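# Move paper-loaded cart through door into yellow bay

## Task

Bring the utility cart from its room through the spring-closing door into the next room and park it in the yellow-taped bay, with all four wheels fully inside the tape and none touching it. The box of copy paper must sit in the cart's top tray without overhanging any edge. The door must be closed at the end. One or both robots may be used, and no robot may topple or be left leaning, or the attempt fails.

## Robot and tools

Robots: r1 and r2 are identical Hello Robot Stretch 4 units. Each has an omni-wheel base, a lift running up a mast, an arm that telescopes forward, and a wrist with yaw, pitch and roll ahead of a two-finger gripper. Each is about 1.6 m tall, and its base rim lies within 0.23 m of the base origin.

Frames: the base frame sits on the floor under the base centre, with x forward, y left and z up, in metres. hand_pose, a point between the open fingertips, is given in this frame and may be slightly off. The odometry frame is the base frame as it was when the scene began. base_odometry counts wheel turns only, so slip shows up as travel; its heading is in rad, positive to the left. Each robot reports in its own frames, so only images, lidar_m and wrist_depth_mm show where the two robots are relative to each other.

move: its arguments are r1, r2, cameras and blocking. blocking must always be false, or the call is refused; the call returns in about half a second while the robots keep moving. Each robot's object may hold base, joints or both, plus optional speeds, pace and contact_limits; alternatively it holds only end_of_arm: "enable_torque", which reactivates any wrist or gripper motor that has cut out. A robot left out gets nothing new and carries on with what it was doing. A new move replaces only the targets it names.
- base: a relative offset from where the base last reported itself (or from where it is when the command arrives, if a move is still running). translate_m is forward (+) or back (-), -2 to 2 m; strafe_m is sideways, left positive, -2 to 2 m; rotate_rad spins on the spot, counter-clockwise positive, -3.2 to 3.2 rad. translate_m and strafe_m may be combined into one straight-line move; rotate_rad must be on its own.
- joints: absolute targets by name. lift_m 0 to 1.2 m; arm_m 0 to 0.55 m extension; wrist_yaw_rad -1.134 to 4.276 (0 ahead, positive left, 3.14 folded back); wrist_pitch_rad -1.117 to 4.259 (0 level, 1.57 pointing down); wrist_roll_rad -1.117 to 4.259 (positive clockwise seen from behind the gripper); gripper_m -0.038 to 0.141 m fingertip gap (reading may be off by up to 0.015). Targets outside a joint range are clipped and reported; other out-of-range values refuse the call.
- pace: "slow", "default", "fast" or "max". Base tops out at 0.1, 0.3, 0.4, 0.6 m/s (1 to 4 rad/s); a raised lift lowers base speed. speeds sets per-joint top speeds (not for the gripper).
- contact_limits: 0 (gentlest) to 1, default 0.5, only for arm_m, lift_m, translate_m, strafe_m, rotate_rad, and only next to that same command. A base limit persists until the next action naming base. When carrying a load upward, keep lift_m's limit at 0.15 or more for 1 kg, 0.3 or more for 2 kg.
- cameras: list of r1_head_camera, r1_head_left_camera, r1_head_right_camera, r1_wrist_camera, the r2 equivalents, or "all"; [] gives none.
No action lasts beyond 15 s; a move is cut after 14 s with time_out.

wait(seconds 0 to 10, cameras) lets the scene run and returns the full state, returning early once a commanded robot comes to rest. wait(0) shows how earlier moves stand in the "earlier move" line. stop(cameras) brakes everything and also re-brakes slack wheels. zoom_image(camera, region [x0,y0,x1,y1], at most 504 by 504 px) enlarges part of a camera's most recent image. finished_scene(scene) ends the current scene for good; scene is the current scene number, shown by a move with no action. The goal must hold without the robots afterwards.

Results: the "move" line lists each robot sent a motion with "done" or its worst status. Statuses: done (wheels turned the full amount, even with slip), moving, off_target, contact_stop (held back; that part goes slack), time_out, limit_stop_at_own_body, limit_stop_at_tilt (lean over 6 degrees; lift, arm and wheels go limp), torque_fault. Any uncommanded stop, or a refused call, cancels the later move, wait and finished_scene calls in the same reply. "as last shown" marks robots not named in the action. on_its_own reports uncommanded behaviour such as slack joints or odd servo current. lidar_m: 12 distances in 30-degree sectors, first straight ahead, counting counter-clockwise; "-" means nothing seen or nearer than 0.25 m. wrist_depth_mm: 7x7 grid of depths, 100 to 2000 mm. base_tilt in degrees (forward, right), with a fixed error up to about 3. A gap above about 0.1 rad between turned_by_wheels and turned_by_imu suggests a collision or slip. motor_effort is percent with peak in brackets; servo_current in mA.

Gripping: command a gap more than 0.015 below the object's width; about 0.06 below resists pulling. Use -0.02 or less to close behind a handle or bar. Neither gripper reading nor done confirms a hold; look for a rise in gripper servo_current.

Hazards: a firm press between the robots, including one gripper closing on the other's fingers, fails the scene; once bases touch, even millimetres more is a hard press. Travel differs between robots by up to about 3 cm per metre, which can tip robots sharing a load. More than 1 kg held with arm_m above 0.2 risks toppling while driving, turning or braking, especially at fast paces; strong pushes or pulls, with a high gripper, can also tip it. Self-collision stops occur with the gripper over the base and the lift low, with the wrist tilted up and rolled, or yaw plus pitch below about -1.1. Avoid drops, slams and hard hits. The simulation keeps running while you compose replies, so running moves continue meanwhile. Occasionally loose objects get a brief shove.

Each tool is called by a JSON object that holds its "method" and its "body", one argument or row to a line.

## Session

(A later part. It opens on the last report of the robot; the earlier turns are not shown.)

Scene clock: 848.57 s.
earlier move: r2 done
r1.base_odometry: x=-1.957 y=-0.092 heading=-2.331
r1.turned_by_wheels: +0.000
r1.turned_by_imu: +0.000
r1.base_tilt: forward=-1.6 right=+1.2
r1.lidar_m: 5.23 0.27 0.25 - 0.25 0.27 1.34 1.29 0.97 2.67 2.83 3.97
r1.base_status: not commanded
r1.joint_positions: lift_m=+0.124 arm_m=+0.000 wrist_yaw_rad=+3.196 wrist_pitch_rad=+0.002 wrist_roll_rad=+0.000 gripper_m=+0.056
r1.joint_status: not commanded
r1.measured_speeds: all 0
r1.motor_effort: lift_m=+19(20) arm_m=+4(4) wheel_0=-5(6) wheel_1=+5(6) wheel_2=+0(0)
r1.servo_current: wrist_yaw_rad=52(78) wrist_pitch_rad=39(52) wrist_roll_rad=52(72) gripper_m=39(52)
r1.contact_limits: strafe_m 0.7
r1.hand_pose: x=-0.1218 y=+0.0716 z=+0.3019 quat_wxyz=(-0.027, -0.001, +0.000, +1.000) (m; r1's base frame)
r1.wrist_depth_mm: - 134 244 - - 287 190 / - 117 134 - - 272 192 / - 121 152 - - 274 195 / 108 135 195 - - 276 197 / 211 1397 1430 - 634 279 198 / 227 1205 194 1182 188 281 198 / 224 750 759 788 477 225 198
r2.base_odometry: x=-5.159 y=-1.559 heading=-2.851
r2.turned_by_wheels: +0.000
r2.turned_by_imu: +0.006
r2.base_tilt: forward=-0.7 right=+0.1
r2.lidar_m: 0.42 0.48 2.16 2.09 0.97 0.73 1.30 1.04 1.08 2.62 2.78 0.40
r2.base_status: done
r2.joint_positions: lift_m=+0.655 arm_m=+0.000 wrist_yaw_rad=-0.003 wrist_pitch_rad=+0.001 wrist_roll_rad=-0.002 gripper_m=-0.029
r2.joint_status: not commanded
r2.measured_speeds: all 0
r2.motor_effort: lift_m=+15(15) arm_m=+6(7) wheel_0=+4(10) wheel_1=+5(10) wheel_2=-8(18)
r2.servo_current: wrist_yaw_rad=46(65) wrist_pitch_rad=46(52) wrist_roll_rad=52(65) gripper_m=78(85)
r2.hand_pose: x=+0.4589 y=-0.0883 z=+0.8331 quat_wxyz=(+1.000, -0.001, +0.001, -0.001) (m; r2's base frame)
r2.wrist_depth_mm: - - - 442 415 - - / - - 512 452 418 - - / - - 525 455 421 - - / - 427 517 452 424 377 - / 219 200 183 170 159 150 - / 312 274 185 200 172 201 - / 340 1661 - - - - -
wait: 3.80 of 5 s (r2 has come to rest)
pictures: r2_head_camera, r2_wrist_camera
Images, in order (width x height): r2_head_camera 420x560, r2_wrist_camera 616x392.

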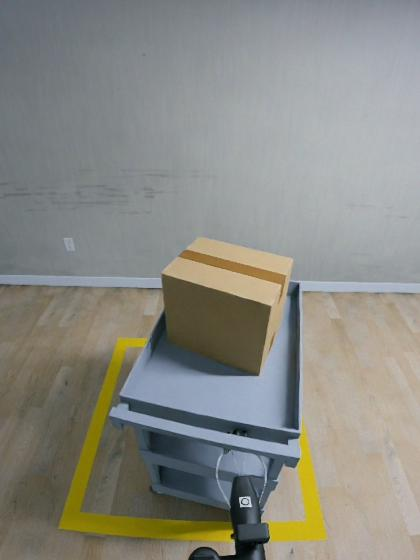

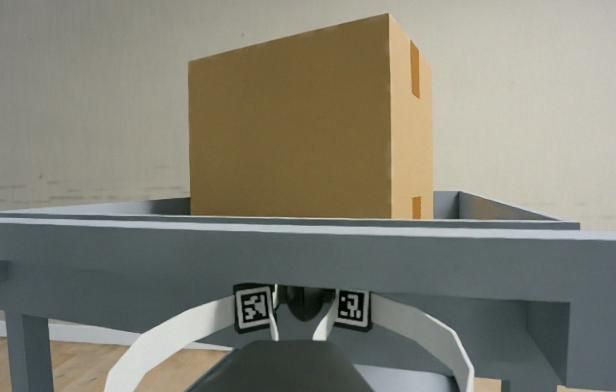

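{"method": "move", "body": {
  "r2": {"base":{"translate_m":0.09},"pace":"slow"},
  "blocking": false
}}

{"method": "wait", "body": {
  "seconds": 3
}}

{"method": "move", "body": {
  "r2": {"base":{"translate_m":-0.5}},
  "blocking": false
}}

{"method": "wait", "body": {
  "seconds": 4,
  "cameras": ["r2_head_camera"]
}}

{"method": "zoom_image", "body": {
  "camera": "r2_head_camera",
  "region": [40, 230, 380, 520]
}}

Scene clock: 855.27 s.
move: r2 moving
r1: as last shown
r1.base_tilt: forward=-1.6 right=+1.3
r1.lidar_m: 5.21 0.28 0.25 - 0.25 0.28 1.35 1.29 0.98 2.68 2.81 3.96
r1.motor_effort: lift_m=+20(20) arm_m=+4(4) wheel_0=-5(6) wheel_1=+6(6) wheel_2=+0(0)
r1.servo_current: wrist_yaw_rad=33(65) wrist_pitch_rad=39(46) wrist_roll_rad=59(65) gripper_m=46(46)
r1.contact_limits: strafe_m 0.7
r1.wrist_depth_mm: - 134 243 - - 289 190 / - 117 134 - - 270 191 / - 121 151 - - 274 195 / 108 135 196 - - 277 196 / 211 1430 1430 - 634 279 197 / 228 1255 193 1182 188 281 198 / 224 750 741 788 473 224 198
r2.base_odometry: x=-5.171 y=-1.562 heading=-2.852
r2.turned_by_wheels: +0.000
r2.turned_by_imu: +0.000
r2.base_tilt: forward=-0.7 right=+0.1
r2.lidar_m: 0.43 0.47 2.16 2.11 0.97 0.73 1.33 1.02 1.09 2.63 2.77 0.41
r2.base_status: translate_m moving
r2.joint_positions: lift_m=+0.655 arm_m=+0.000 wrist_yaw_rad=-0.005 wrist_pitch_rad=+0.001 wrist_roll_rad=-0.002 gripper_m=-0.029
r2.joint_status: not commanded
r2.measured_speeds: translate_m=+0.049 strafe_m=+0.000 rotate_rad=+0.001 lift_m=+0.000 arm_m=+0.000 wrist_yaw_rad=-0.012 wrist_pitch_rad=+0.000 wrist_roll_rad=+0.000
r2.motor_effort: lift_m=+15(15) arm_m=+6(7) wheel_0=+5(11) wheel_1=+5(8) wheel_2=-18(19)
r2.servo_current: wrist_yaw_rad=46(59) wrist_pitch_rad=39(46) wrist_roll_rad=46(59) gripper_m=78(85)
r2.hand_pose: x=+0.4587 y=-0.0889 z=+0.8331 quat_wxyz=(+1.000, -0.001, +0.001, -0.003) (m; r2's base frame)
r2.wrist_depth_mm: - - - 439 413 - - / - - 512 452 424 - - / - - 521 455 424 - - / 394 430 517 449 427 445 - / 216 196 183 171 159 150 - / 301 272 185 190 174 203 - / 340 1618 - - - 124 -

Scene clock: 856.97 s.
earlier move: r2 done
r1.base_odometry: x=-1.957 y=-0.092 heading=-2.331
r1.turned_by_wheels: +0.000
r1.turned_by_imu: +0.000
r1.base_tilt: forward=-1.6 right=+1.3
r1.lidar_m: 5.18 0.27 0.25 - 0.25 0.26 1.38 1.36 0.96 2.67 2.82 3.99
r1.base_status: not commanded
r1.joint_positions: lift_m=+0.124 arm_m=+0.000 wrist_yaw_rad=+3.196 wrist_pitch_rad=+0.002 wrist_roll_rad=+0.000 gripper_m=+0.056
r1.joint_status: not commanded
r1.measured_speeds: all 0
r1.motor_effort: lift_m=+20(20) arm_m=+4(4) wheel_0=-6(6) wheel_1=+6(6) wheel_2=+0(0)
r1.servo_current: wrist_yaw_rad=65(78) wrist_pitch_rad=39(52) wrist_roll_rad=59(72) gripper_m=39(46)
r1.contact_limits: strafe_m 0.7
r1.hand_pose: x=-0.1218 y=+0.0716 z=+0.3019 quat_wxyz=(-0.027, -0.001, +0.000, +1.000) (m; r1's base frame)
r1.wrist_depth_mm: - 134 245 - - 289 190 / - 117 134 - - 270 193 / - 121 152 - - 274 195 / 108 135 196 - - 276 196 / 211 1576 1499 - 627 281 198 / 227 1255 193 1205 187 281 198 / 223 750 750 788 473 225 198
r2.base_odometry: x=-5.245 y=-1.584 heading=-2.851
r2.turned_by_wheels: +0.001
r2.turned_by_imu: +0.001
r2.base_tilt: forward=-0.7 right=+0.0
r2.lidar_m: 0.40 0.46 2.13 2.09 1.04 0.83 1.41 1.13 1.24 2.63 2.69 0.42
r2.base_status: done
r2.joint_positions: lift_m=+0.655 arm_m=+0.000 wrist_yaw_rad=-0.003 wrist_pitch_rad=+0.001 wrist_roll_rad=-0.002 gripper_m=-0.029
r2.joint_status: not commanded
r2.measured_speeds: all 0
r2.motor_effort: lift_m=+15(15) arm_m=+6(7) wheel_0=+5(11) wheel_1=+4(8) wheel_2=-6(19)
r2.servo_current: wrist_yaw_rad=59(65) wrist_pitch_rad=46(46) wrist_roll_rad=52(59) gripper_m=78(85)
r2.hand_pose: x=+0.4589 y=-0.0883 z=+0.8331 quat_wxyz=(+1.000, -0.001, +0.001, -0.002) (m; r2's base frame)
r2.wrist_depth_mm: - - - 449 410 - - / - - 508 459 410 - - / - - 525 466 415 449 - / - 279 512 459 413 564 - / 216 196 183 171 159 151 - / 298 272 185 199 172 201 195 / 312 1708 - - - - -
wait: 1.70 of 3 s (r2 has come to rest)

Scene clock: 857.47 s.
move: r2 moving
r1: as last shown
r1.lidar_m: 5.22 0.28 0.25 - 0.25 0.26 1.38 1.35 0.98 2.67 2.79 3.98
r1.motor_effort: lift_m=+19(20) arm_m=+4(4) wheel_0=-5(6) wheel_1=+6(6) wheel_2=+0(0)
r1.servo_current: wrist_yaw_rad=46(65) wrist_pitch_rad=39(52) wrist_roll_rad=39(59) gripper_m=39(52)
r1.contact_limits: strafe_m 0.7
r1.wrist_depth_mm: - 134 243 - - 286 190 / - 117 134 - - 270 193 / - 121 151 - - 273 195 / 108 135 196 - - 277 197 / 211 1464 1464 - 634 281 198 / 228 1229 194 1182 188 281 198 / 224 759 741 788 469 225 198
r2.base_odometry: x=-5.216 y=-1.576 heading=-2.851
r2.turned_by_wheels: +0.000
r2.turned_by_imu: +0.000
r2.base_tilt: forward=-0.7 right=+0.1
r2.lidar_m: 0.44 0.51 2.17 2.10 1.04 0.79 1.36 1.08 1.21 2.63 2.72 0.42
r2.base_status: translate_m moving
r2.joint_positions: lift_m=+0.655 arm_m=+0.000 wrist_yaw_rad=-0.003 wrist_pitch_rad=+0.001 wrist_roll_rad=-0.002 gripper_m=-0.029
r2.joint_status: not commanded
r2.measured_speeds: translate_m=-0.122 strafe_m=+0.000 rotate_rad=-0.001 lift_m=+0.000 arm_m=+0.000 wrist_yaw_rad=+0.000 wrist_pitch_rad=+0.000 wrist_roll_rad=+0.000
r2.motor_effort: lift_m=+15(15) arm_m=+6(6) wheel_0=-8(9) wheel_1=-8(8) wheel_2=+12(12)
r2.servo_current: wrist_yaw_rad=46(59) wrist_pitch_rad=46(46) wrist_roll_rad=33(59) gripper_m=78(78)
r2.hand_pose: x=+0.4589 y=-0.0881 z=+0.8331 quat_wxyz=(+1.000, -0.001, +0.001, -0.001) (m; r2's base frame)
r2.wrist_depth_mm: - - - 477 427 - - / - - 544 492 433 - - / - - 549 500 436 591 - / - 375 549 496 436 484 - / 281 240 216 197 183 173 164 / - 315 185 198 181 226 217 / 1661 343 1708 - - - -

Scene clock: 860.13 s.
earlier move: r2 done
r1.base_odometry: x=-1.957 y=-0.092 heading=-2.331
r1.turned_by_wheels: +0.000
r1.turned_by_imu: +0.000
r1.base_tilt: forward=-1.6 right=+1.3
r1.lidar_m: 5.22 0.28 0.25 - 0.25 0.28 1.10 0.89 1.00 2.68 2.82 3.99
r1.base_status: not commanded
r1.joint_positions: lift_m=+0.124 arm_m=+0.000 wrist_yaw_rad=+3.196 wrist_pitch_rad=+0.002 wrist_roll_rad=+0.000 gripper_m=+0.056
r1.joint_status: not commanded
r1.measured_speeds: all 0
r1.motor_effort: lift_m=+20(20) arm_m=+4(4) wheel_0=-5(6) wheel_1=+5(6) wheel_2=+0(0)
r1.servo_current: wrist_yaw_rad=39(65) wrist_pitch_rad=39(52) wrist_roll_rad=39(78) gripper_m=46(52)
r1.contact_limits: strafe_m 0.7
r1.hand_pose: x=-0.1218 y=+0.0716 z=+0.3019 quat_wxyz=(-0.027, -0.001, +0.000, +1.000) (m; r1's base frame)
r1.wrist_depth_mm: - 133 244 - - 287 191 / - 117 134 - - 271 192 / - 121 152 - - 274 194 / 108 135 196 - - 276 196 / 211 976 - - 634 279 197 / 229 976 193 1205 187 279 198 / 224 759 759 798 473 224 198
r2.base_odometry: x=-4.766 y=-1.441 heading=-2.852
r2.turned_by_wheels: +0.000
r2.turned_by_imu: +0.000
r2.base_tilt: forward=-0.7 right=+0.1
r2.lidar_m: 0.88 2.66 2.16 0.98 0.39 0.44 1.01 0.91 0.79 1.67 2.78 0.90
r2.base_status: done
r2.joint_positions: lift_m=+0.655 arm_m=+0.000 wrist_yaw_rad=-0.002 wrist_pitch_rad=+0.001 wrist_roll_rad=-0.002 gripper_m=-0.029
r2.joint_status: not commanded
r2.measured_speeds: all 0
r2.motor_effort: lift_m=+15(15) arm_m=+6(7) wheel_0=-1(11) wheel_1=-4(9) wheel_2=+1(15)
r2.servo_current: wrist_yaw_rad=39(59) wrist_pitch_rad=39(52) wrist_roll_rad=46(65) gripper_m=72(91)
r2.hand_pose: x=+0.4589 y=-0.0881 z=+0.8331 quat_wxyz=(+1.000, -0.001, +0.001, -0.001) (m; r2's base frame)
r2.wrist_depth_mm: - - - - - - - / - - - - - - - / - - - 960 1060 - - / - - - 960 1060 - - / - - - - - - - / - - 185 199 171 - - / 1808 1708 - - - - 1756
wait: 2.67 of 4 s (r2 has come to rest)
pictures: r2_head_camera
Images, in order (width x height): r2_head_camera 420x560.

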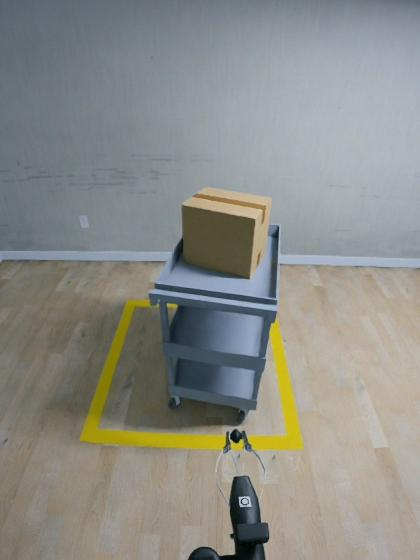

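Scaled by 1.482 from the camera's 420x560 image, which has a finer 1200x1600 frame.

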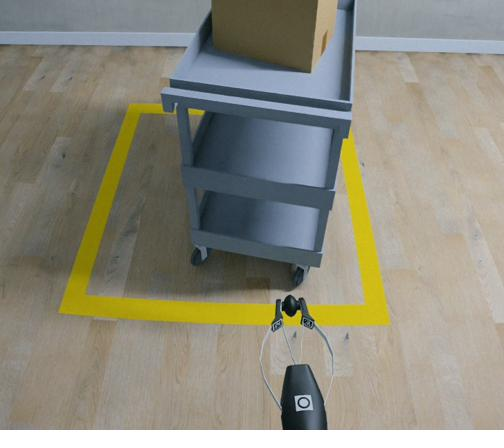

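{"method": "move", "body": {
  "r1": {"base":{"translate_m":1.5}},
  "r2": {"joints":{"lift_m":0.5}},
  "blocking": false
}}

{"method": "wait", "body": {
  "seconds": 4
}}

{"method": "move", "body": {
  "r2": {"base":{"strafe_m":0.55}},
  "blocking": false
}}

{"method": "wait", "body": {
  "seconds": 6,
  "cameras": ["r2_head_camera","r2_head_right_camera","r2_head_left_camera"]
}}

{"method": "zoom_image", "body": {
  "camera": "r2_head_camera",
  "region": [120, 200, 420, 480]
}}

Scene clock: 870.33 s.
move: r1 moving; r2 moving
r1.base_odometry: x=-1.979 y=-0.115 heading=-2.330
r1.turned_by_wheels: +0.001
r1.turned_by_imu: +0.000
r1.base_tilt: forward=-1.6 right=+1.3
r1.lidar_m: 5.17 0.28 0.25 - 0.25 0.27 1.06 0.93 0.98 2.68 2.80 3.95
r1.base_status: translate_m moving
r1.joint_positions: lift_m=+0.124 arm_m=+0.000 wrist_yaw_rad=+3.196 wrist_pitch_rad=+0.002 wrist_roll_rad=+0.000 gripper_m=+0.056
r1.joint_status: not commanded
r1.measured_speeds: translate_m=+0.122 strafe_m=+0.001 rotate_rad=+0.000 lift_m=+0.000 arm_m=+0.000 wrist_yaw_rad=+0.000 wrist_pitch_rad=+0.000 wrist_roll_rad=+0.000
r1.motor_effort: lift_m=+19(20) arm_m=+4(4) wheel_0=+3(6) wheel_1=+11(13) wheel_2=-9(10)
r1.servo_current: wrist_yaw_rad=46(72) wrist_pitch_rad=46(46) wrist_roll_rad=52(65) gripper_m=46(46)
r1.hand_pose: x=-0.1218 y=+0.0716 z=+0.3019 quat_wxyz=(-0.027, -0.001, +0.000, +1.000) (m; r1's base frame)
r1.wrist_depth_mm: - 134 139 - - 270 192 / - 116 134 - - 272 193 / - 117 151 - - 276 196 / 109 134 194 - - 279 197 / 211 1008 1661 - 647 281 199 / 226 991 194 1182 188 282 199 / 224 759 759 809 484 226 199
r2.base_odometry: x=-4.766 y=-1.441 heading=-2.852
r2.turned_by_wheels: +0.000
r2.turned_by_imu: +0.000
r2.base_tilt: forward=-0.7 right=+0.1
r2.lidar_m: 0.89 2.67 2.19 0.93 0.40 0.43 1.05 0.89 0.78 1.68 2.75 0.90
r2.base_status: not commanded
r2.joint_positions: lift_m=+0.617 arm_m=+0.000 wrist_yaw_rad=-0.002 wrist_pitch_rad=+0.001 wrist_roll_rad=-0.002 gripper_m=-0.029
r2.joint_status: lift_m moving
r2.measured_speeds: translate_m=+0.000 strafe_m=+0.000 rotate_rad=+0.000 lift_m=-0.146 arm_m=+0.000 wrist_yaw_rad=+0.000 wrist_pitch_rad=+0.000 wrist_roll_rad=+0.000
r2.motor_effort: lift_m=+11(16) arm_m=+6(6) wheel_0=-1(2) wheel_1=-4(4) wheel_2=+1(2)
r2.servo_current: wrist_yaw_rad=39(59) wrist_pitch_rad=39(46) wrist_roll_rad=46(59) gripper_m=78(78)
r2.hand_pose: x=+0.4589 y=-0.0881 z=+0.7952 quat_wxyz=(+1.000, -0.001, +0.001, -0.001) (m; r2's base frame)
r2.wrist_depth_mm: - - - - - - - / - - - - - - - / - - - 960 1060 - - / - - - - 1078 - - / - - - - - - - / - - 185 198 171 - - / 1756 1708 - - - - 1708

Scene clock: 871.57 s.
earlier move: r1 moving; r2 done
r1.base_odometry: x=-2.192 y=-0.339 heading=-2.331
r1.turned_by_wheels: +0.000
r1.turned_by_imu: +0.000
r1.base_tilt: forward=-1.6 right=+1.3
r1.lidar_m: 4.87 2.78 2.13 - 0.25 0.27 0.78 1.21 1.36 2.68 2.82 4.02
r1.base_status: translate_m moving
r1.joint_positions: lift_m=+0.124 arm_m=+0.000 wrist_yaw_rad=+3.196 wrist_pitch_rad=+0.002 wrist_roll_rad=+0.000 gripper_m=+0.056
r1.joint_status: not commanded
r1.measured_speeds: translate_m=+0.300 strafe_m=-0.001 rotate_rad=-0.006 lift_m=+0.000 arm_m=+0.000 wrist_yaw_rad=+0.000 wrist_pitch_rad=+0.000 wrist_roll_rad=+0.000
r1.motor_effort: lift_m=+20(20) arm_m=+4(4) wheel_0=+4(6) wheel_1=+10(15) wheel_2=-6(11)
r1.servo_current: wrist_yaw_rad=46(72) wrist_pitch_rad=39(52) wrist_roll_rad=39(65) gripper_m=39(46)
r1.hand_pose: x=-0.1218 y=+0.0716 z=+0.3019 quat_wxyz=(-0.027, -0.001, +0.000, +1.000) (m; r1's base frame)
r1.wrist_depth_mm: - 134 138 - 504 270 192 / - 116 133 - 517 273 195 / - 117 150 - 530 278 196 / 109 135 193 - 544 281 198 / 210 1308 1464 - 554 283 200 / 225 1205 194 1205 188 283 199 / 221 759 750 788 484 227 200
r2.base_odometry: x=-4.766 y=-1.441 heading=-2.852
r2.turned_by_wheels: +0.000
r2.turned_by_imu: +0.000
r2.base_tilt: forward=-0.6 right=+0.1
r2.lidar_m: 0.88 2.66 2.16 0.98 0.40 0.43 1.27 0.94 0.79 1.68 2.79 0.90
r2.base_status: not commanded
r2.joint_positions: lift_m=+0.500 arm_m=+0.000 wrist_yaw_rad=-0.002 wrist_pitch_rad=+0.001 wrist_roll_rad=-0.002 gripper_m=-0.029
r2.joint_status: all done
r2.measured_speeds: all 0
r2.motor_effort: lift_m=+14(16) arm_m=+7(7) wheel_0=-2(2) wheel_1=-4(4) wheel_2=+1(2)
r2.servo_current: wrist_yaw_rad=39(65) wrist_pitch_rad=33(46) wrist_roll_rad=52(59) gripper_m=72(85)
r2.hand_pose: x=+0.4589 y=-0.0881 z=+0.6782 quat_wxyz=(+1.000, -0.001, +0.001, -0.001) (m; r2's base frame)
r2.wrist_depth_mm: - - - - - - - / - - - 960 1060 - - / - - - - 676 - - / - - - - - - - / - - - 1229 - - - / - - 185 200 171 - - / 1499 1464 1308 - - - 1464
wait: 1.23 of 4 s (r2 has come to rest)

Scene clock: 872.07 s.
earlier move: r1 moving
move: r2 moving
r1.base_odometry: x=-2.296 y=-0.448 heading=-2.331
r1.turned_by_wheels: +0.000
r1.turned_by_imu: +0.000
r1.base_tilt: forward=-1.6 right=+1.3
r1.lidar_m: 4.74 2.78 2.08 2.04 0.25 0.28 0.81 1.34 1.62 2.68 2.84 4.04
r1.base_status: translate_m moving
r1.joint_positions: lift_m=+0.124 arm_m=+0.000 wrist_yaw_rad=+3.196 wrist_pitch_rad=+0.002 wrist_roll_rad=+0.000 gripper_m=+0.056
r1.joint_status: not commanded
r1.measured_speeds: translate_m=+0.301 strafe_m=+0.001 rotate_rad=-0.003 lift_m=+0.000 arm_m=+0.000 wrist_yaw_rad=+0.000 wrist_pitch_rad=+0.000 wrist_roll_rad=+0.000
r1.motor_effort: lift_m=+20(20) arm_m=+4(4) wheel_0=+4(5) wheel_1=+9(10) wheel_2=-5(8)
r1.servo_current: wrist_yaw_rad=39(59) wrist_pitch_rad=39(59) wrist_roll_rad=33(52) gripper_m=46(46)
r1.hand_pose: x=-0.1218 y=+0.0716 z=+0.3019 quat_wxyz=(-0.027, -0.001, +0.000, +1.000) (m; r1's base frame)
r1.wrist_depth_mm: - 134 137 - 500 268 191 / - 116 133 - 512 273 193 / - 117 150 - 525 274 195 / 108 135 193 - 535 278 198 / 209 1464 1499 - 544 282 198 / 225 1205 194 1160 189 283 198 / 223 741 759 809 480 225 198
r2.base_odometry: x=-4.756 y=-1.476 heading=-2.851
r2.turned_by_wheels: +0.000
r2.turned_by_imu: +0.000
r2.base_tilt: forward=-0.7 right=+0.1
r2.lidar_m: 0.89 2.68 2.16 0.96 0.38 0.38 1.42 0.99 0.80 1.64 2.80 0.89
r2.base_status: strafe_m moving
r2.joint_positions: lift_m=+0.500 arm_m=+0.000 wrist_yaw_rad=-0.002 wrist_pitch_rad=+0.001 wrist_roll_rad=-0.002 gripper_m=-0.029
r2.joint_status: not commanded
r2.measured_speeds: translate_m=+0.000 strafe_m=+0.140 rotate_rad=+0.003 lift_m=+0.000 arm_m=+0.000 wrist_yaw_rad=+0.000 wrist_pitch_rad=+0.000 wrist_roll_rad=+0.000
r2.motor_effort: lift_m=+14(14) arm_m=+6(6) wheel_0=-10(13) wheel_1=+11(11) wheel_2=-1(2)
r2.servo_current: wrist_yaw_rad=39(52) wrist_pitch_rad=33(46) wrist_roll_rad=39(59) gripper_m=72(85)
r2.hand_pose: x=+0.4589 y=-0.0881 z=+0.6782 quat_wxyz=(+1.000, -0.001, +0.001, -0.001) (m; r2's base frame)
r2.wrist_depth_mm: - - - - - - - / - - - 960 960 - - / - - - - - - - / - - - - - - - / - - - 1336 1229 - - / - - 186 199 171 - - / 1537 1464 1397 - - - 1464

Scene clock: 874.73 s.
earlier move: r1 moving; r2 done
r1.base_odometry: x=-2.847 y=-1.028 heading=-2.331
r1.turned_by_wheels: +0.000
r1.turned_by_imu: +0.000
r1.base_tilt: forward=-1.6 right=+1.3
r1.lidar_m: 3.92 2.73 2.07 2.01 2.13 1.86 1.29 1.18 2.78 2.72 2.89 4.04
r1.base_status: translate_m moving
r1.joint_positions: lift_m=+0.124 arm_m=+0.000 wrist_yaw_rad=+3.196 wrist_pitch_rad=+0.002 wrist_roll_rad=+0.000 gripper_m=+0.056
r1.joint_status: not commanded
r1.measured_speeds: translate_m=+0.300 strafe_m=+0.000 rotate_rad=+0.005 lift_m=+0.000 arm_m=+0.000 wrist_yaw_rad=+0.000 wrist_pitch_rad=+0.000 wrist_roll_rad=+0.000
r1.motor_effort: lift_m=+19(20) arm_m=+4(4) wheel_0=+6(8) wheel_1=+3(10) wheel_2=-4(8)
r1.servo_current: wrist_yaw_rad=26(72) wrist_pitch_rad=33(59) wrist_roll_rad=59(65) gripper_m=39(46)
r1.hand_pose: x=-0.1218 y=+0.0716 z=+0.3019 quat_wxyz=(-0.027, -0.001, +0.000, +1.000) (m; r1's base frame)
r1.wrist_depth_mm: - 134 133 - - - - / - 116 134 - - - - / - 118 150 - - - - / 109 135 189 - - - - / 210 - - 1618 1863 1808 1661 / 226 1205 190 1182 187 1138 1098 / 223 759 750 798 778 750 768
r2.base_odometry: x=-4.609 y=-1.968 heading=-2.852
r2.turned_by_wheels: +0.000
r2.turned_by_imu: +0.000
r2.base_tilt: forward=-0.6 right=+0.1
r2.lidar_m: 2.54 2.02 1.64 0.84 0.35 0.26 0.25 0.26 1.17 1.45 3.38 1.05
r2.base_status: done
r2.joint_positions: lift_m=+0.500 arm_m=+0.000 wrist_yaw_rad=-0.002 wrist_pitch_rad=+0.001 wrist_roll_rad=-0.002 gripper_m=-0.029
r2.joint_status: not commanded
r2.measured_speeds: all 0
r2.motor_effort: lift_m=+14(15) arm_m=+6(7) wheel_0=-3(13) wheel_1=+2(12) wheel_2=+0(2)
r2.servo_current: wrist_yaw_rad=52(59) wrist_pitch_rad=33(46) wrist_roll_rad=52(59) gripper_m=78(85)
r2.hand_pose: x=+0.4589 y=-0.0881 z=+0.6781 quat_wxyz=(+1.000, -0.001, +0.001, -0.001) (m; r2's base frame)
r2.wrist_depth_mm: - - - - - - - / - - - - - 960 891 / - - - - - - - / - - - - - - - / - - - - - - - / 1921 - 185 199 179 - - / 1576 1464 1464 - - - -
wait: 2.67 of 6 s (r2 has come to rest)
pictures: r2_head_camera, r2_head_left_camera, r2_head_right_camera
Images, in order (width x height): r2_head_camera 420x560, r2_head_left_camera 420x672, r2_head_right_camera 420x672.

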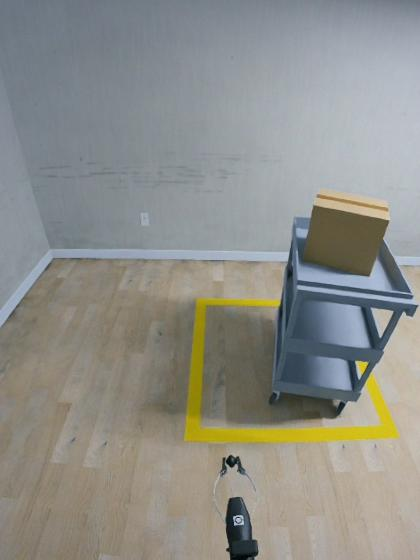

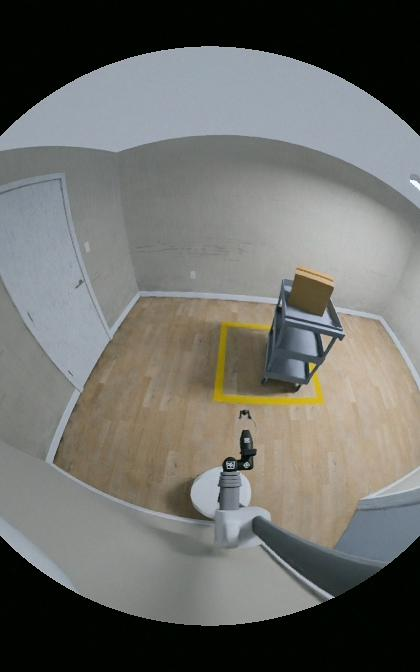

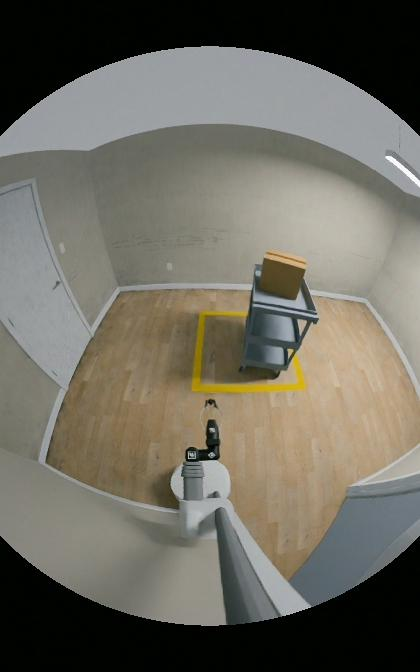

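Scaled by 1.680 from the camera's 420x560 image, which has a finer 1200x1600 frame.

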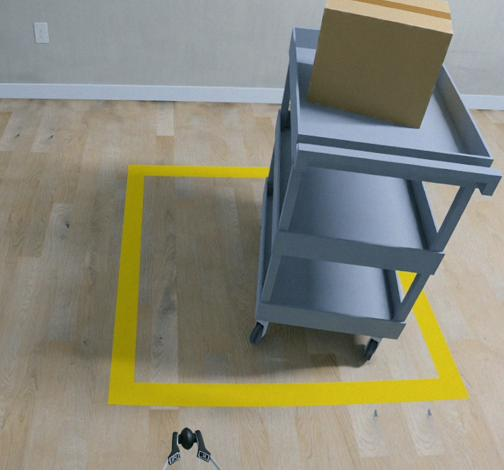

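{"method": "move", "body": {
  "r2": {"base":{"strafe_m":-1.25}},
  "blocking": false
}}

{"method": "wait", "body": {
  "seconds": 8,
  "cameras": ["r2_head_camera","r2_head_right_camera"]
}}

{"method": "zoom_image", "body": {
  "camera": "r2_head_camera",
  "region": [0, 220, 300, 500]
}}

Scene clock: 885.47 s.
earlier move: r1 done
move: r2 moving
r1.base_odometry: x=-2.991 y=-1.180 heading=-2.331
r1.turned_by_wheels: +0.000
r1.turned_by_imu: +0.000
r1.base_tilt: forward=-1.6 right=+1.3
r1.lidar_m: 3.73 2.68 2.04 1.98 2.11 2.11 2.02 2.19 2.81 2.73 2.87 3.83
r1.base_status: done
r1.joint_positions: lift_m=+0.124 arm_m=+0.000 wrist_yaw_rad=+3.196 wrist_pitch_rad=+0.002 wrist_roll_rad=+0.000 gripper_m=+0.056
r1.joint_status: not commanded
r1.measured_speeds: all 0
r1.motor_effort: lift_m=+20(20) arm_m=+4(4) wheel_0=+2(3) wheel_1=+2(2) wheel_2=+2(2)
r1.servo_current: wrist_yaw_rad=46(46) wrist_pitch_rad=39(52) wrist_roll_rad=65(65) gripper_m=39(46)
r1.hand_pose: x=-0.1218 y=+0.0716 z=+0.3019 quat_wxyz=(-0.027, -0.001, +0.000, +1.000) (m; r1's base frame)
r1.wrist_depth_mm: - 134 - - - - - / - 118 134 - - - - / - 119 153 - - - - / 109 135 193 - - - - / 212 - - - - - - / 218 1205 194 1182 187 1138 1098 / 225 750 741 798 768 750 759
r2.base_odometry: x=-4.619 y=-1.934 heading=-2.852
r2.turned_by_wheels: +0.000
r2.turned_by_imu: +0.001
r2.base_tilt: forward=-0.7 right=+0.1
r2.lidar_m: 2.53 2.18 1.69 0.81 0.38 0.25 0.25 0.27 0.56 1.49 3.33 1.00
r2.base_status: strafe_m moving
r2.joint_positions: lift_m=+0.500 arm_m=+0.000 wrist_yaw_rad=-0.002 wrist_pitch_rad=+0.001 wrist_roll_rad=-0.002 gripper_m=-0.029
r2.joint_status: not commanded
r2.measured_speeds: translate_m=+0.001 strafe_m=-0.142 rotate_rad=-0.008 lift_m=+0.000 arm_m=+0.000 wrist_yaw_rad=+0.000 wrist_pitch_rad=+0.000 wrist_roll_rad=+0.000
r2.motor_effort: lift_m=+14(14) arm_m=+6(6) wheel_0=+11(11) wheel_1=-11(11) wheel_2=+0(2)
r2.servo_current: wrist_yaw_rad=59(59) wrist_pitch_rad=39(46) wrist_roll_rad=59(59) gripper_m=72(85)
r2.hand_pose: x=+0.4589 y=-0.0881 z=+0.6781 quat_wxyz=(+1.000, -0.001, +0.001, -0.001) (m; r2's base frame)
r2.wrist_depth_mm: - - - - - - - / - - - - - 960 904 / - - - - - - - / - - - - - - - / - - - - - - - / - - 186 200 179 - 1661 / 1537 1464 1430 - - - 1118

Scene clock: 890.47 s.
earlier move: r2 done
r1.base_odometry: x=-2.991 y=-1.180 heading=-2.331
r1.turned_by_wheels: +0.000
r1.turned_by_imu: +0.000
r1.base_tilt: forward=-1.6 right=+1.3
r1.lidar_m: 3.74 2.70 2.05 1.99 2.09 2.09 2.02 2.19 2.84 2.74 2.90 3.83
r1.base_status: done
r1.joint_positions: lift_m=+0.124 arm_m=+0.000 wrist_yaw_rad=+3.196 wrist_pitch_rad=+0.002 wrist_roll_rad=+0.000 gripper_m=+0.056
r1.joint_status: not commanded
r1.measured_speeds: all 0
r1.motor_effort: lift_m=+19(20) arm_m=+4(4) wheel_0=+3(3) wheel_1=+2(3) wheel_2=+2(2)
r1.servo_current: wrist_yaw_rad=52(65) wrist_pitch_rad=39(52) wrist_roll_rad=39(65) gripper_m=46(52)
r1.hand_pose: x=-0.1218 y=+0.0716 z=+0.3019 quat_wxyz=(-0.027, -0.001, +0.000, +1.000) (m; r1's base frame)
r1.wrist_depth_mm: - 134 - - - - - / - 118 134 - - - - / - 119 153 - - - - / 109 135 193 - - - - / 212 - - - - - - / 217 1205 194 1182 187 1138 1098 / 225 750 750 788 788 759 759
r2.base_odometry: x=-4.966 y=-0.771 heading=-2.852
r2.turned_by_wheels: +0.000
r2.turned_by_imu: +0.001
r2.base_tilt: forward=-0.7 right=+0.0
r2.lidar_m: 1.29 0.96 2.85 1.05 0.61 0.44 0.35 0.37 0.55 1.88 2.04 2.51
r2.base_status: done
r2.joint_positions: lift_m=+0.500 arm_m=+0.000 wrist_yaw_rad=-0.002 wrist_pitch_rad=+0.001 wrist_roll_rad=-0.002 gripper_m=-0.029
r2.joint_status: not commanded
r2.measured_speeds: all 0
r2.motor_effort: lift_m=+15(15) arm_m=+6(7) wheel_0=+2(14) wheel_1=+0(12) wheel_2=+0(2)
r2.servo_current: wrist_yaw_rad=39(59) wrist_pitch_rad=39(46) wrist_roll_rad=46(59) gripper_m=72(85)
r2.hand_pose: x=+0.4589 y=-0.0881 z=+0.6781 quat_wxyz=(+1.000, -0.001, +0.001, -0.001) (m; r2's base frame)
r2.wrist_depth_mm: - - - - - - - / 991 1008 - - - - - / 707 1025 - - - - - / - - - - - - - / - 1366 - - - - - / - 1397 185 200 178 - - / - - - - - - 1464
wait: 5.00 of 8 s (r2 has come to rest)
pictures: r2_head_camera, r2_head_right_camera
Images, in order (width x height): r2_head_camera 420x560, r2_head_right_camera 420x672.

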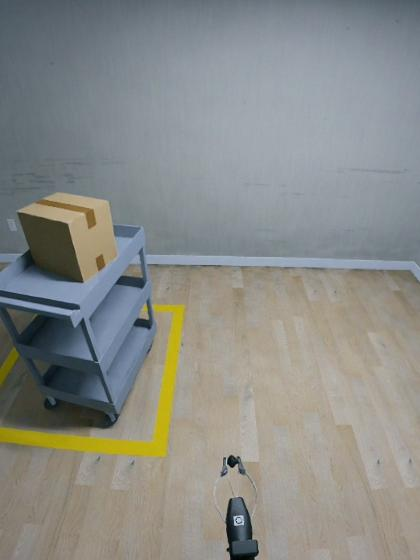

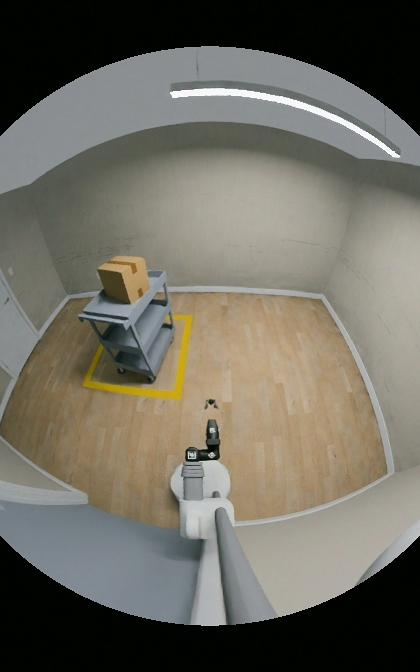

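Scaled by 1.680 from the camera's 420x560 image, which has a finer 1200x1600 frame.

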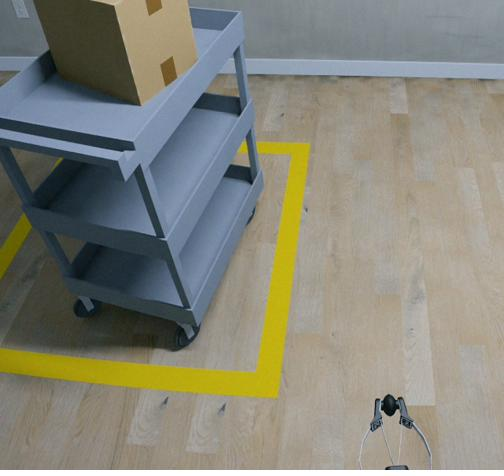

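{"method": "wait", "body": {
  "seconds": 10
}}

{"method": "move", "body": {
  "r2": {"base":{"translate_m":0.25,"strafe_m":-0.3}},
  "blocking": false
}}

{"method": "wait", "body": {
  "seconds": 4
}}

{"method": "move", "body": {
  "r2": {"base":{"rotate_rad":-3.1}},
  "blocking": false
}}

{"method": "wait", "body": {
  "seconds": 6,
  "cameras": ["r2_head_camera","r2_head_right_camera"]
}}

Scene clock: 905.83 s.
r1.base_odometry: x=-2.991 y=-1.180 heading=-2.331
r1.turned_by_wheels: +0.000
r1.turned_by_imu: -0.001
r1.base_tilt: forward=-1.6 right=+1.3
r1.lidar_m: 3.73 2.73 2.03 1.98 2.10 2.08 2.03 2.19 2.83 2.74 2.90 3.83
r1.base_status: done
r1.joint_positions: lift_m=+0.124 arm_m=+0.000 wrist_yaw_rad=+3.196 wrist_pitch_rad=+0.002 wrist_roll_rad=+0.000 gripper_m=+0.056
r1.joint_status: not commanded
r1.measured_speeds: all 0
r1.motor_effort: lift_m=+19(20) arm_m=+4(4) wheel_0=+3(3) wheel_1=+2(3) wheel_2=+2(2)
r1.servo_current: wrist_yaw_rad=39(65) wrist_pitch_rad=39(52) wrist_roll_rad=46(65) gripper_m=39(52)
r1.hand_pose: x=-0.1218 y=+0.0716 z=+0.3019 quat_wxyz=(-0.027, -0.001, +0.000, +1.000) (m; r1's base frame)
r1.wrist_depth_mm: - 134 - - - - - / - 118 134 - - - - / - 119 153 - - - - / 109 135 193 - - - - / 211 - - - - - - / 219 1229 194 1182 187 1118 1098 / 225 759 759 798 778 750 759
r2.base_odometry: x=-4.966 y=-0.771 heading=-2.852
r2.turned_by_wheels: +0.000
r2.turned_by_imu: +0.002
r2.base_tilt: forward=-0.7 right=+0.1
r2.lidar_m: 1.29 0.98 2.87 1.07 0.59 0.45 0.34 0.37 0.52 1.91 2.05 2.54
r2.base_status: done
r2.joint_positions: lift_m=+0.500 arm_m=+0.000 wrist_yaw_rad=-0.002 wrist_pitch_rad=+0.001 wrist_roll_rad=-0.002 gripper_m=-0.029
r2.joint_status: not commanded
r2.measured_speeds: all 0
r2.motor_effort: lift_m=+14(15) arm_m=+6(7) wheel_0=+2(14) wheel_1=+0(12) wheel_2=+0(2)
r2.servo_current: wrist_yaw_rad=39(59) wrist_pitch_rad=46(46) wrist_roll_rad=46(59) gripper_m=78(85)
r2.hand_pose: x=+0.4589 y=-0.0881 z=+0.6781 quat_wxyz=(+1.000, -0.001, +0.001, -0.001) (m; r2's base frame)
r2.wrist_depth_mm: - - - - - - - / 1008 991 - - - - - / 715 1042 - - - - - / - - - - - - - / - 1397 - - - - - / - 1366 185 199 178 - - / - - - - - - 1464
wait: 10.00 s; at rest from the start

Scene clock: 906.33 s.
move: r2 moving
r1: as last shown
r1.turned_by_imu: +0.000
r1.lidar_m: 3.72 2.71 2.05 1.99 2.10 2.09 2.04 2.18 2.82 2.74 2.90 3.81
r1.motor_effort: lift_m=+19(20) arm_m=+4(4) wheel_0=+2(3) wheel_1=+2(2) wheel_2=+2(2)
r1.servo_current: wrist_yaw_rad=52(59) wrist_pitch_rad=39(46) wrist_roll_rad=46(59) gripper_m=39(46)
r1.wrist_depth_mm: - 134 - - - - - / - 118 133 - - - - / - 119 153 - - - - / 109 135 193 - - - - / 211 - - - - - - / 217 1281 193 1160 188 1138 1078 / 225 768 759 788 778 750 750
r2.base_odometry: x=-4.993 y=-0.753 heading=-2.852
r2.turned_by_wheels: -0.001
r2.turned_by_imu: +0.000
r2.base_tilt: forward=-0.7 right=+0.1
r2.lidar_m: 1.33 0.94 2.92 1.19 0.62 0.47 0.36 0.38 0.58 1.87 2.01 2.48
r2.base_status: translate_m moving; strafe_m moving
r2.joint_positions: lift_m=+0.500 arm_m=+0.000 wrist_yaw_rad=-0.002 wrist_pitch_rad=+0.001 wrist_roll_rad=-0.002 gripper_m=-0.029
r2.joint_status: not commanded
r2.measured_speeds: translate_m=+0.078 strafe_m=-0.096 rotate_rad=+0.000 lift_m=+0.000 arm_m=+0.000 wrist_yaw_rad=+0.000 wrist_pitch_rad=+0.000 wrist_roll_rad=+0.000
r2.motor_effort: lift_m=+15(15) arm_m=+6(6) wheel_0=+11(13) wheel_1=-7(8) wheel_2=-10(12)
r2.servo_current: wrist_yaw_rad=52(52) wrist_pitch_rad=39(46) wrist_roll_rad=59(59) gripper_m=78(85)
r2.hand_pose: x=+0.4589 y=-0.0881 z=+0.6781 quat_wxyz=(+1.000, -0.001, +0.001, -0.001) (m; r2's base frame)
r2.wrist_depth_mm: - - - - - - - / 960 1008 - - - - - / 676 1008 - - - - - / - - - - - - - / - 1336 - - - - - / 699 1983 186 199 179 - - / - - 1464 - - - 1464

Scene clock: 908.60 s.
earlier move: r2 done
r1.base_odometry: x=-2.991 y=-1.180 heading=-2.331
r1.turned_by_wheels: +0.000
r1.turned_by_imu: +0.000
r1.base_tilt: forward=-1.6 right=+1.3
r1.lidar_m: 3.73 2.72 2.05 1.99 2.12 2.10 2.04 2.19 2.82 2.74 2.90 3.84
r1.base_status: not commanded
r1.joint_positions: lift_m=+0.124 arm_m=+0.000 wrist_yaw_rad=+3.196 wrist_pitch_rad=+0.002 wrist_roll_rad=+0.000 gripper_m=+0.056
r1.joint_status: not commanded
r1.measured_speeds: all 0
r1.motor_effort: lift_m=+19(20) arm_m=+4(4) wheel_0=+2(3) wheel_1=+2(2) wheel_2=+2(2)
r1.servo_current: wrist_yaw_rad=46(65) wrist_pitch_rad=33(52) wrist_roll_rad=46(65) gripper_m=39(46)
r1.hand_pose: x=-0.1218 y=+0.0716 z=+0.3019 quat_wxyz=(-0.027, -0.001, +0.000, +1.000) (m; r1's base frame)
r1.wrist_depth_mm: - 134 - - - - - / - 118 134 - - - - / - 119 153 - - - - / 109 135 193 - - - - / 211 - - - - - - / 217 1205 193 1182 187 1118 1098 / 225 759 759 798 788 759 759
r2.base_odometry: x=-5.291 y=-0.555 heading=-2.852
r2.turned_by_wheels: +0.000
r2.turned_by_imu: +0.001
r2.base_tilt: forward=-0.7 right=+0.0
r2.lidar_m: 2.17 1.00 0.95 1.97 0.93 0.63 0.60 0.67 0.95 1.62 1.72 2.24
r2.base_status: done
r2.joint_positions: lift_m=+0.500 arm_m=+0.000 wrist_yaw_rad=-0.002 wrist_pitch_rad=+0.001 wrist_roll_rad=-0.002 gripper_m=-0.029
r2.joint_status: not commanded
r2.measured_speeds: all 0
r2.motor_effort: lift_m=+14(15) arm_m=+6(7) wheel_0=+2(14) wheel_1=-4(9) wheel_2=-6(12)
r2.servo_current: wrist_yaw_rad=52(59) wrist_pitch_rad=39(46) wrist_roll_rad=52(59) gripper_m=78(85)
r2.hand_pose: x=+0.4589 y=-0.0881 z=+0.6781 quat_wxyz=(+1.000, -0.001, +0.001, -0.001) (m; r2's base frame)
r2.wrist_depth_mm: - - - - - - - / - - - - - - - / - - - - - - - / - - - - - - - / - - - - - - - / 1756 - 185 200 171 - - / 1661 1336 1464 - - - 1464
wait: 2.27 of 4 s (r2 has come to rest)

Scene clock: 909.10 s.
move: r2 moving
r1: as last shown
r1.base_tilt: forward=-1.5 right=+1.3
r1.lidar_m: 3.73 2.68 2.04 1.99 2.13 2.11 2.01 2.18 2.82 2.74 2.91 3.82
r1.motor_effort: lift_m=+20(20) arm_m=+4(4) wheel_0=+2(3) wheel_1=+2(2) wheel_2=+2(2)
r1.servo_current: wrist_yaw_rad=39(59) wrist_pitch_rad=33(46) wrist_roll_rad=33(65) gripper_m=39(46)
r1.wrist_depth_mm: - 134 - - - - - / - 118 134 - - - - / - 119 153 - - - - / 109 135 193 - - - - / 212 - - - - - - / 217 1229 194 1205 187 1098 1098 / 225 759 759 798 778 768 759
r2.base_odometry: x=-5.292 y=-0.555 heading=-3.104
r2.turned_by_wheels: -0.252
r2.turned_by_imu: -0.244
r2.base_tilt: forward=-0.7 right=+0.1
r2.lidar_m: 2.17 1.19 0.94 3.12 1.26 0.77 0.61 0.61 0.76 1.52 1.63 1.98
r2.base_status: rotate_rad moving
r2.joint_positions: lift_m=+0.500 arm_m=+0.000 wrist_yaw_rad=-0.002 wrist_pitch_rad=+0.001 wrist_roll_rad=-0.002 gripper_m=-0.029
r2.joint_status: not commanded
r2.measured_speeds: translate_m=-0.003 strafe_m=+0.000 rotate_rad=-0.975 lift_m=+0.000 arm_m=+0.000 wrist_yaw_rad=+0.000 wrist_pitch_rad=+0.000 wrist_roll_rad=+0.000
r2.motor_effort: lift_m=+15(15) arm_m=+6(7) wheel_0=+8(11) wheel_1=+10(10) wheel_2=+10(10)
r2.servo_current: wrist_yaw_rad=39(59) wrist_pitch_rad=39(46) wrist_roll_rad=39(52) gripper_m=78(78)
r2.hand_pose: x=+0.4589 y=-0.0881 z=+0.6781 quat_wxyz=(+1.000, -0.001, +0.001, -0.001) (m; r2's base frame)
r2.wrist_depth_mm: - - - - - - - / - - - - - - - / - - - - - - - / - - - - - - - / - - - - - - - / - 1808 183 200 179 - 1808 / 1537 1430 1499 - - - 1464

Scene clock: 911.43 s.
earlier move: r2 done
r1.base_odometry: x=-2.991 y=-1.180 heading=-2.331
r1.turned_by_wheels: +0.000
r1.turned_by_imu: +0.000
r1.base_tilt: forward=-1.6 right=+1.3
r1.lidar_m: 3.70 2.72 2.04 1.98 2.11 2.11 2.02 2.19 2.83 2.75 2.89 3.83
r1.base_status: not commanded
r1.joint_positions: lift_m=+0.124 arm_m=+0.000 wrist_yaw_rad=+3.196 wrist_pitch_rad=+0.002 wrist_roll_rad=+0.000 gripper_m=+0.056
r1.joint_status: not commanded
r1.measured_speeds: all 0
r1.motor_effort: lift_m=+20(20) arm_m=+4(4) wheel_0=+2(3) wheel_1=+2(2) wheel_2=+2(2)
r1.servo_current: wrist_yaw_rad=52(72) wrist_pitch_rad=39(52) wrist_roll_rad=65(65) gripper_m=39(52)
r1.hand_pose: x=-0.1218 y=+0.0716 z=+0.3019 quat_wxyz=(-0.027, -0.001, +0.000, +1.000) (m; r1's base frame)
r1.wrist_depth_mm: - 134 - - - - - / - 118 134 - - - - / - 119 153 - - - - / 109 135 193 - - - - / 211 - - - - - - / 217 1229 193 1205 188 1118 1098 / 224 759 750 788 778 768 759
r2.base_odometry: x=-5.292 y=-0.555 heading=+0.332
r2.turned_by_wheels: -2.847
r2.turned_by_imu: -2.771
r2.base_tilt: forward=-0.7 right=+0.1
r2.lidar_m: 0.62 0.69 1.03 1.62 1.80 2.21 2.19 0.95 0.97 1.65 0.89 0.61
r2.base_status: done
r2.joint_positions: lift_m=+0.500 arm_m=+0.000 wrist_yaw_rad=-0.002 wrist_pitch_rad=+0.001 wrist_roll_rad=-0.002 gripper_m=-0.029
r2.joint_status: not commanded
r2.measured_speeds: all 0
r2.motor_effort: lift_m=+15(15) arm_m=+6(7) wheel_0=+5(12) wheel_1=+5(11) wheel_2=+3(11)
r2.servo_current: wrist_yaw_rad=65(65) wrist_pitch_rad=39(46) wrist_roll_rad=39(65) gripper_m=78(85)
r2.hand_pose: x=+0.4589 y=-0.0881 z=+0.6781 quat_wxyz=(+1.000, -0.001, +0.001, -0.001) (m; r2's base frame)
r2.wrist_depth_mm: - - - - - - - / - - - - - 359 - / - - - - - 359 - / - - - - - 362 - / - - - - - 364 - / - - 183 198 171 - - / - - - - - - -
wait: 2.33 of 6 s (r2 has come to rest)
pictures: r2_head_camera, r2_head_right_camera
Images, in order (width x height): r2_head_camera 420x560, r2_head_right_camera 420x672.

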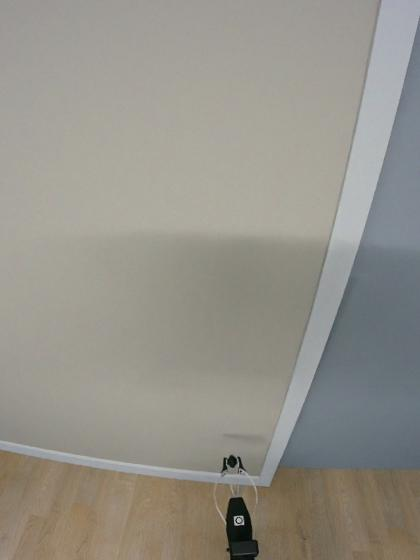

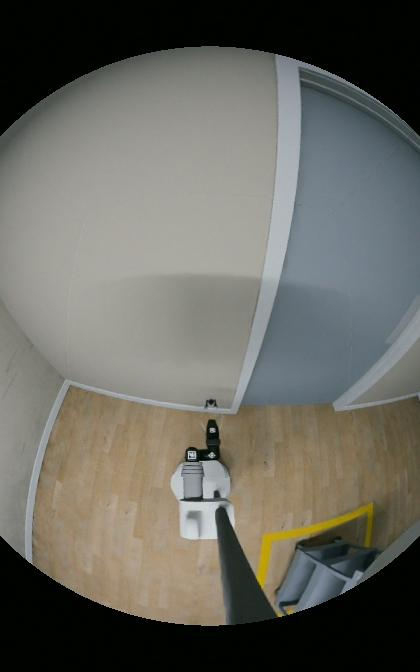

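Door shut.

{"method": "finished_scene", "body": {
  "scene": 2
}}

The scene is finished: the task was done.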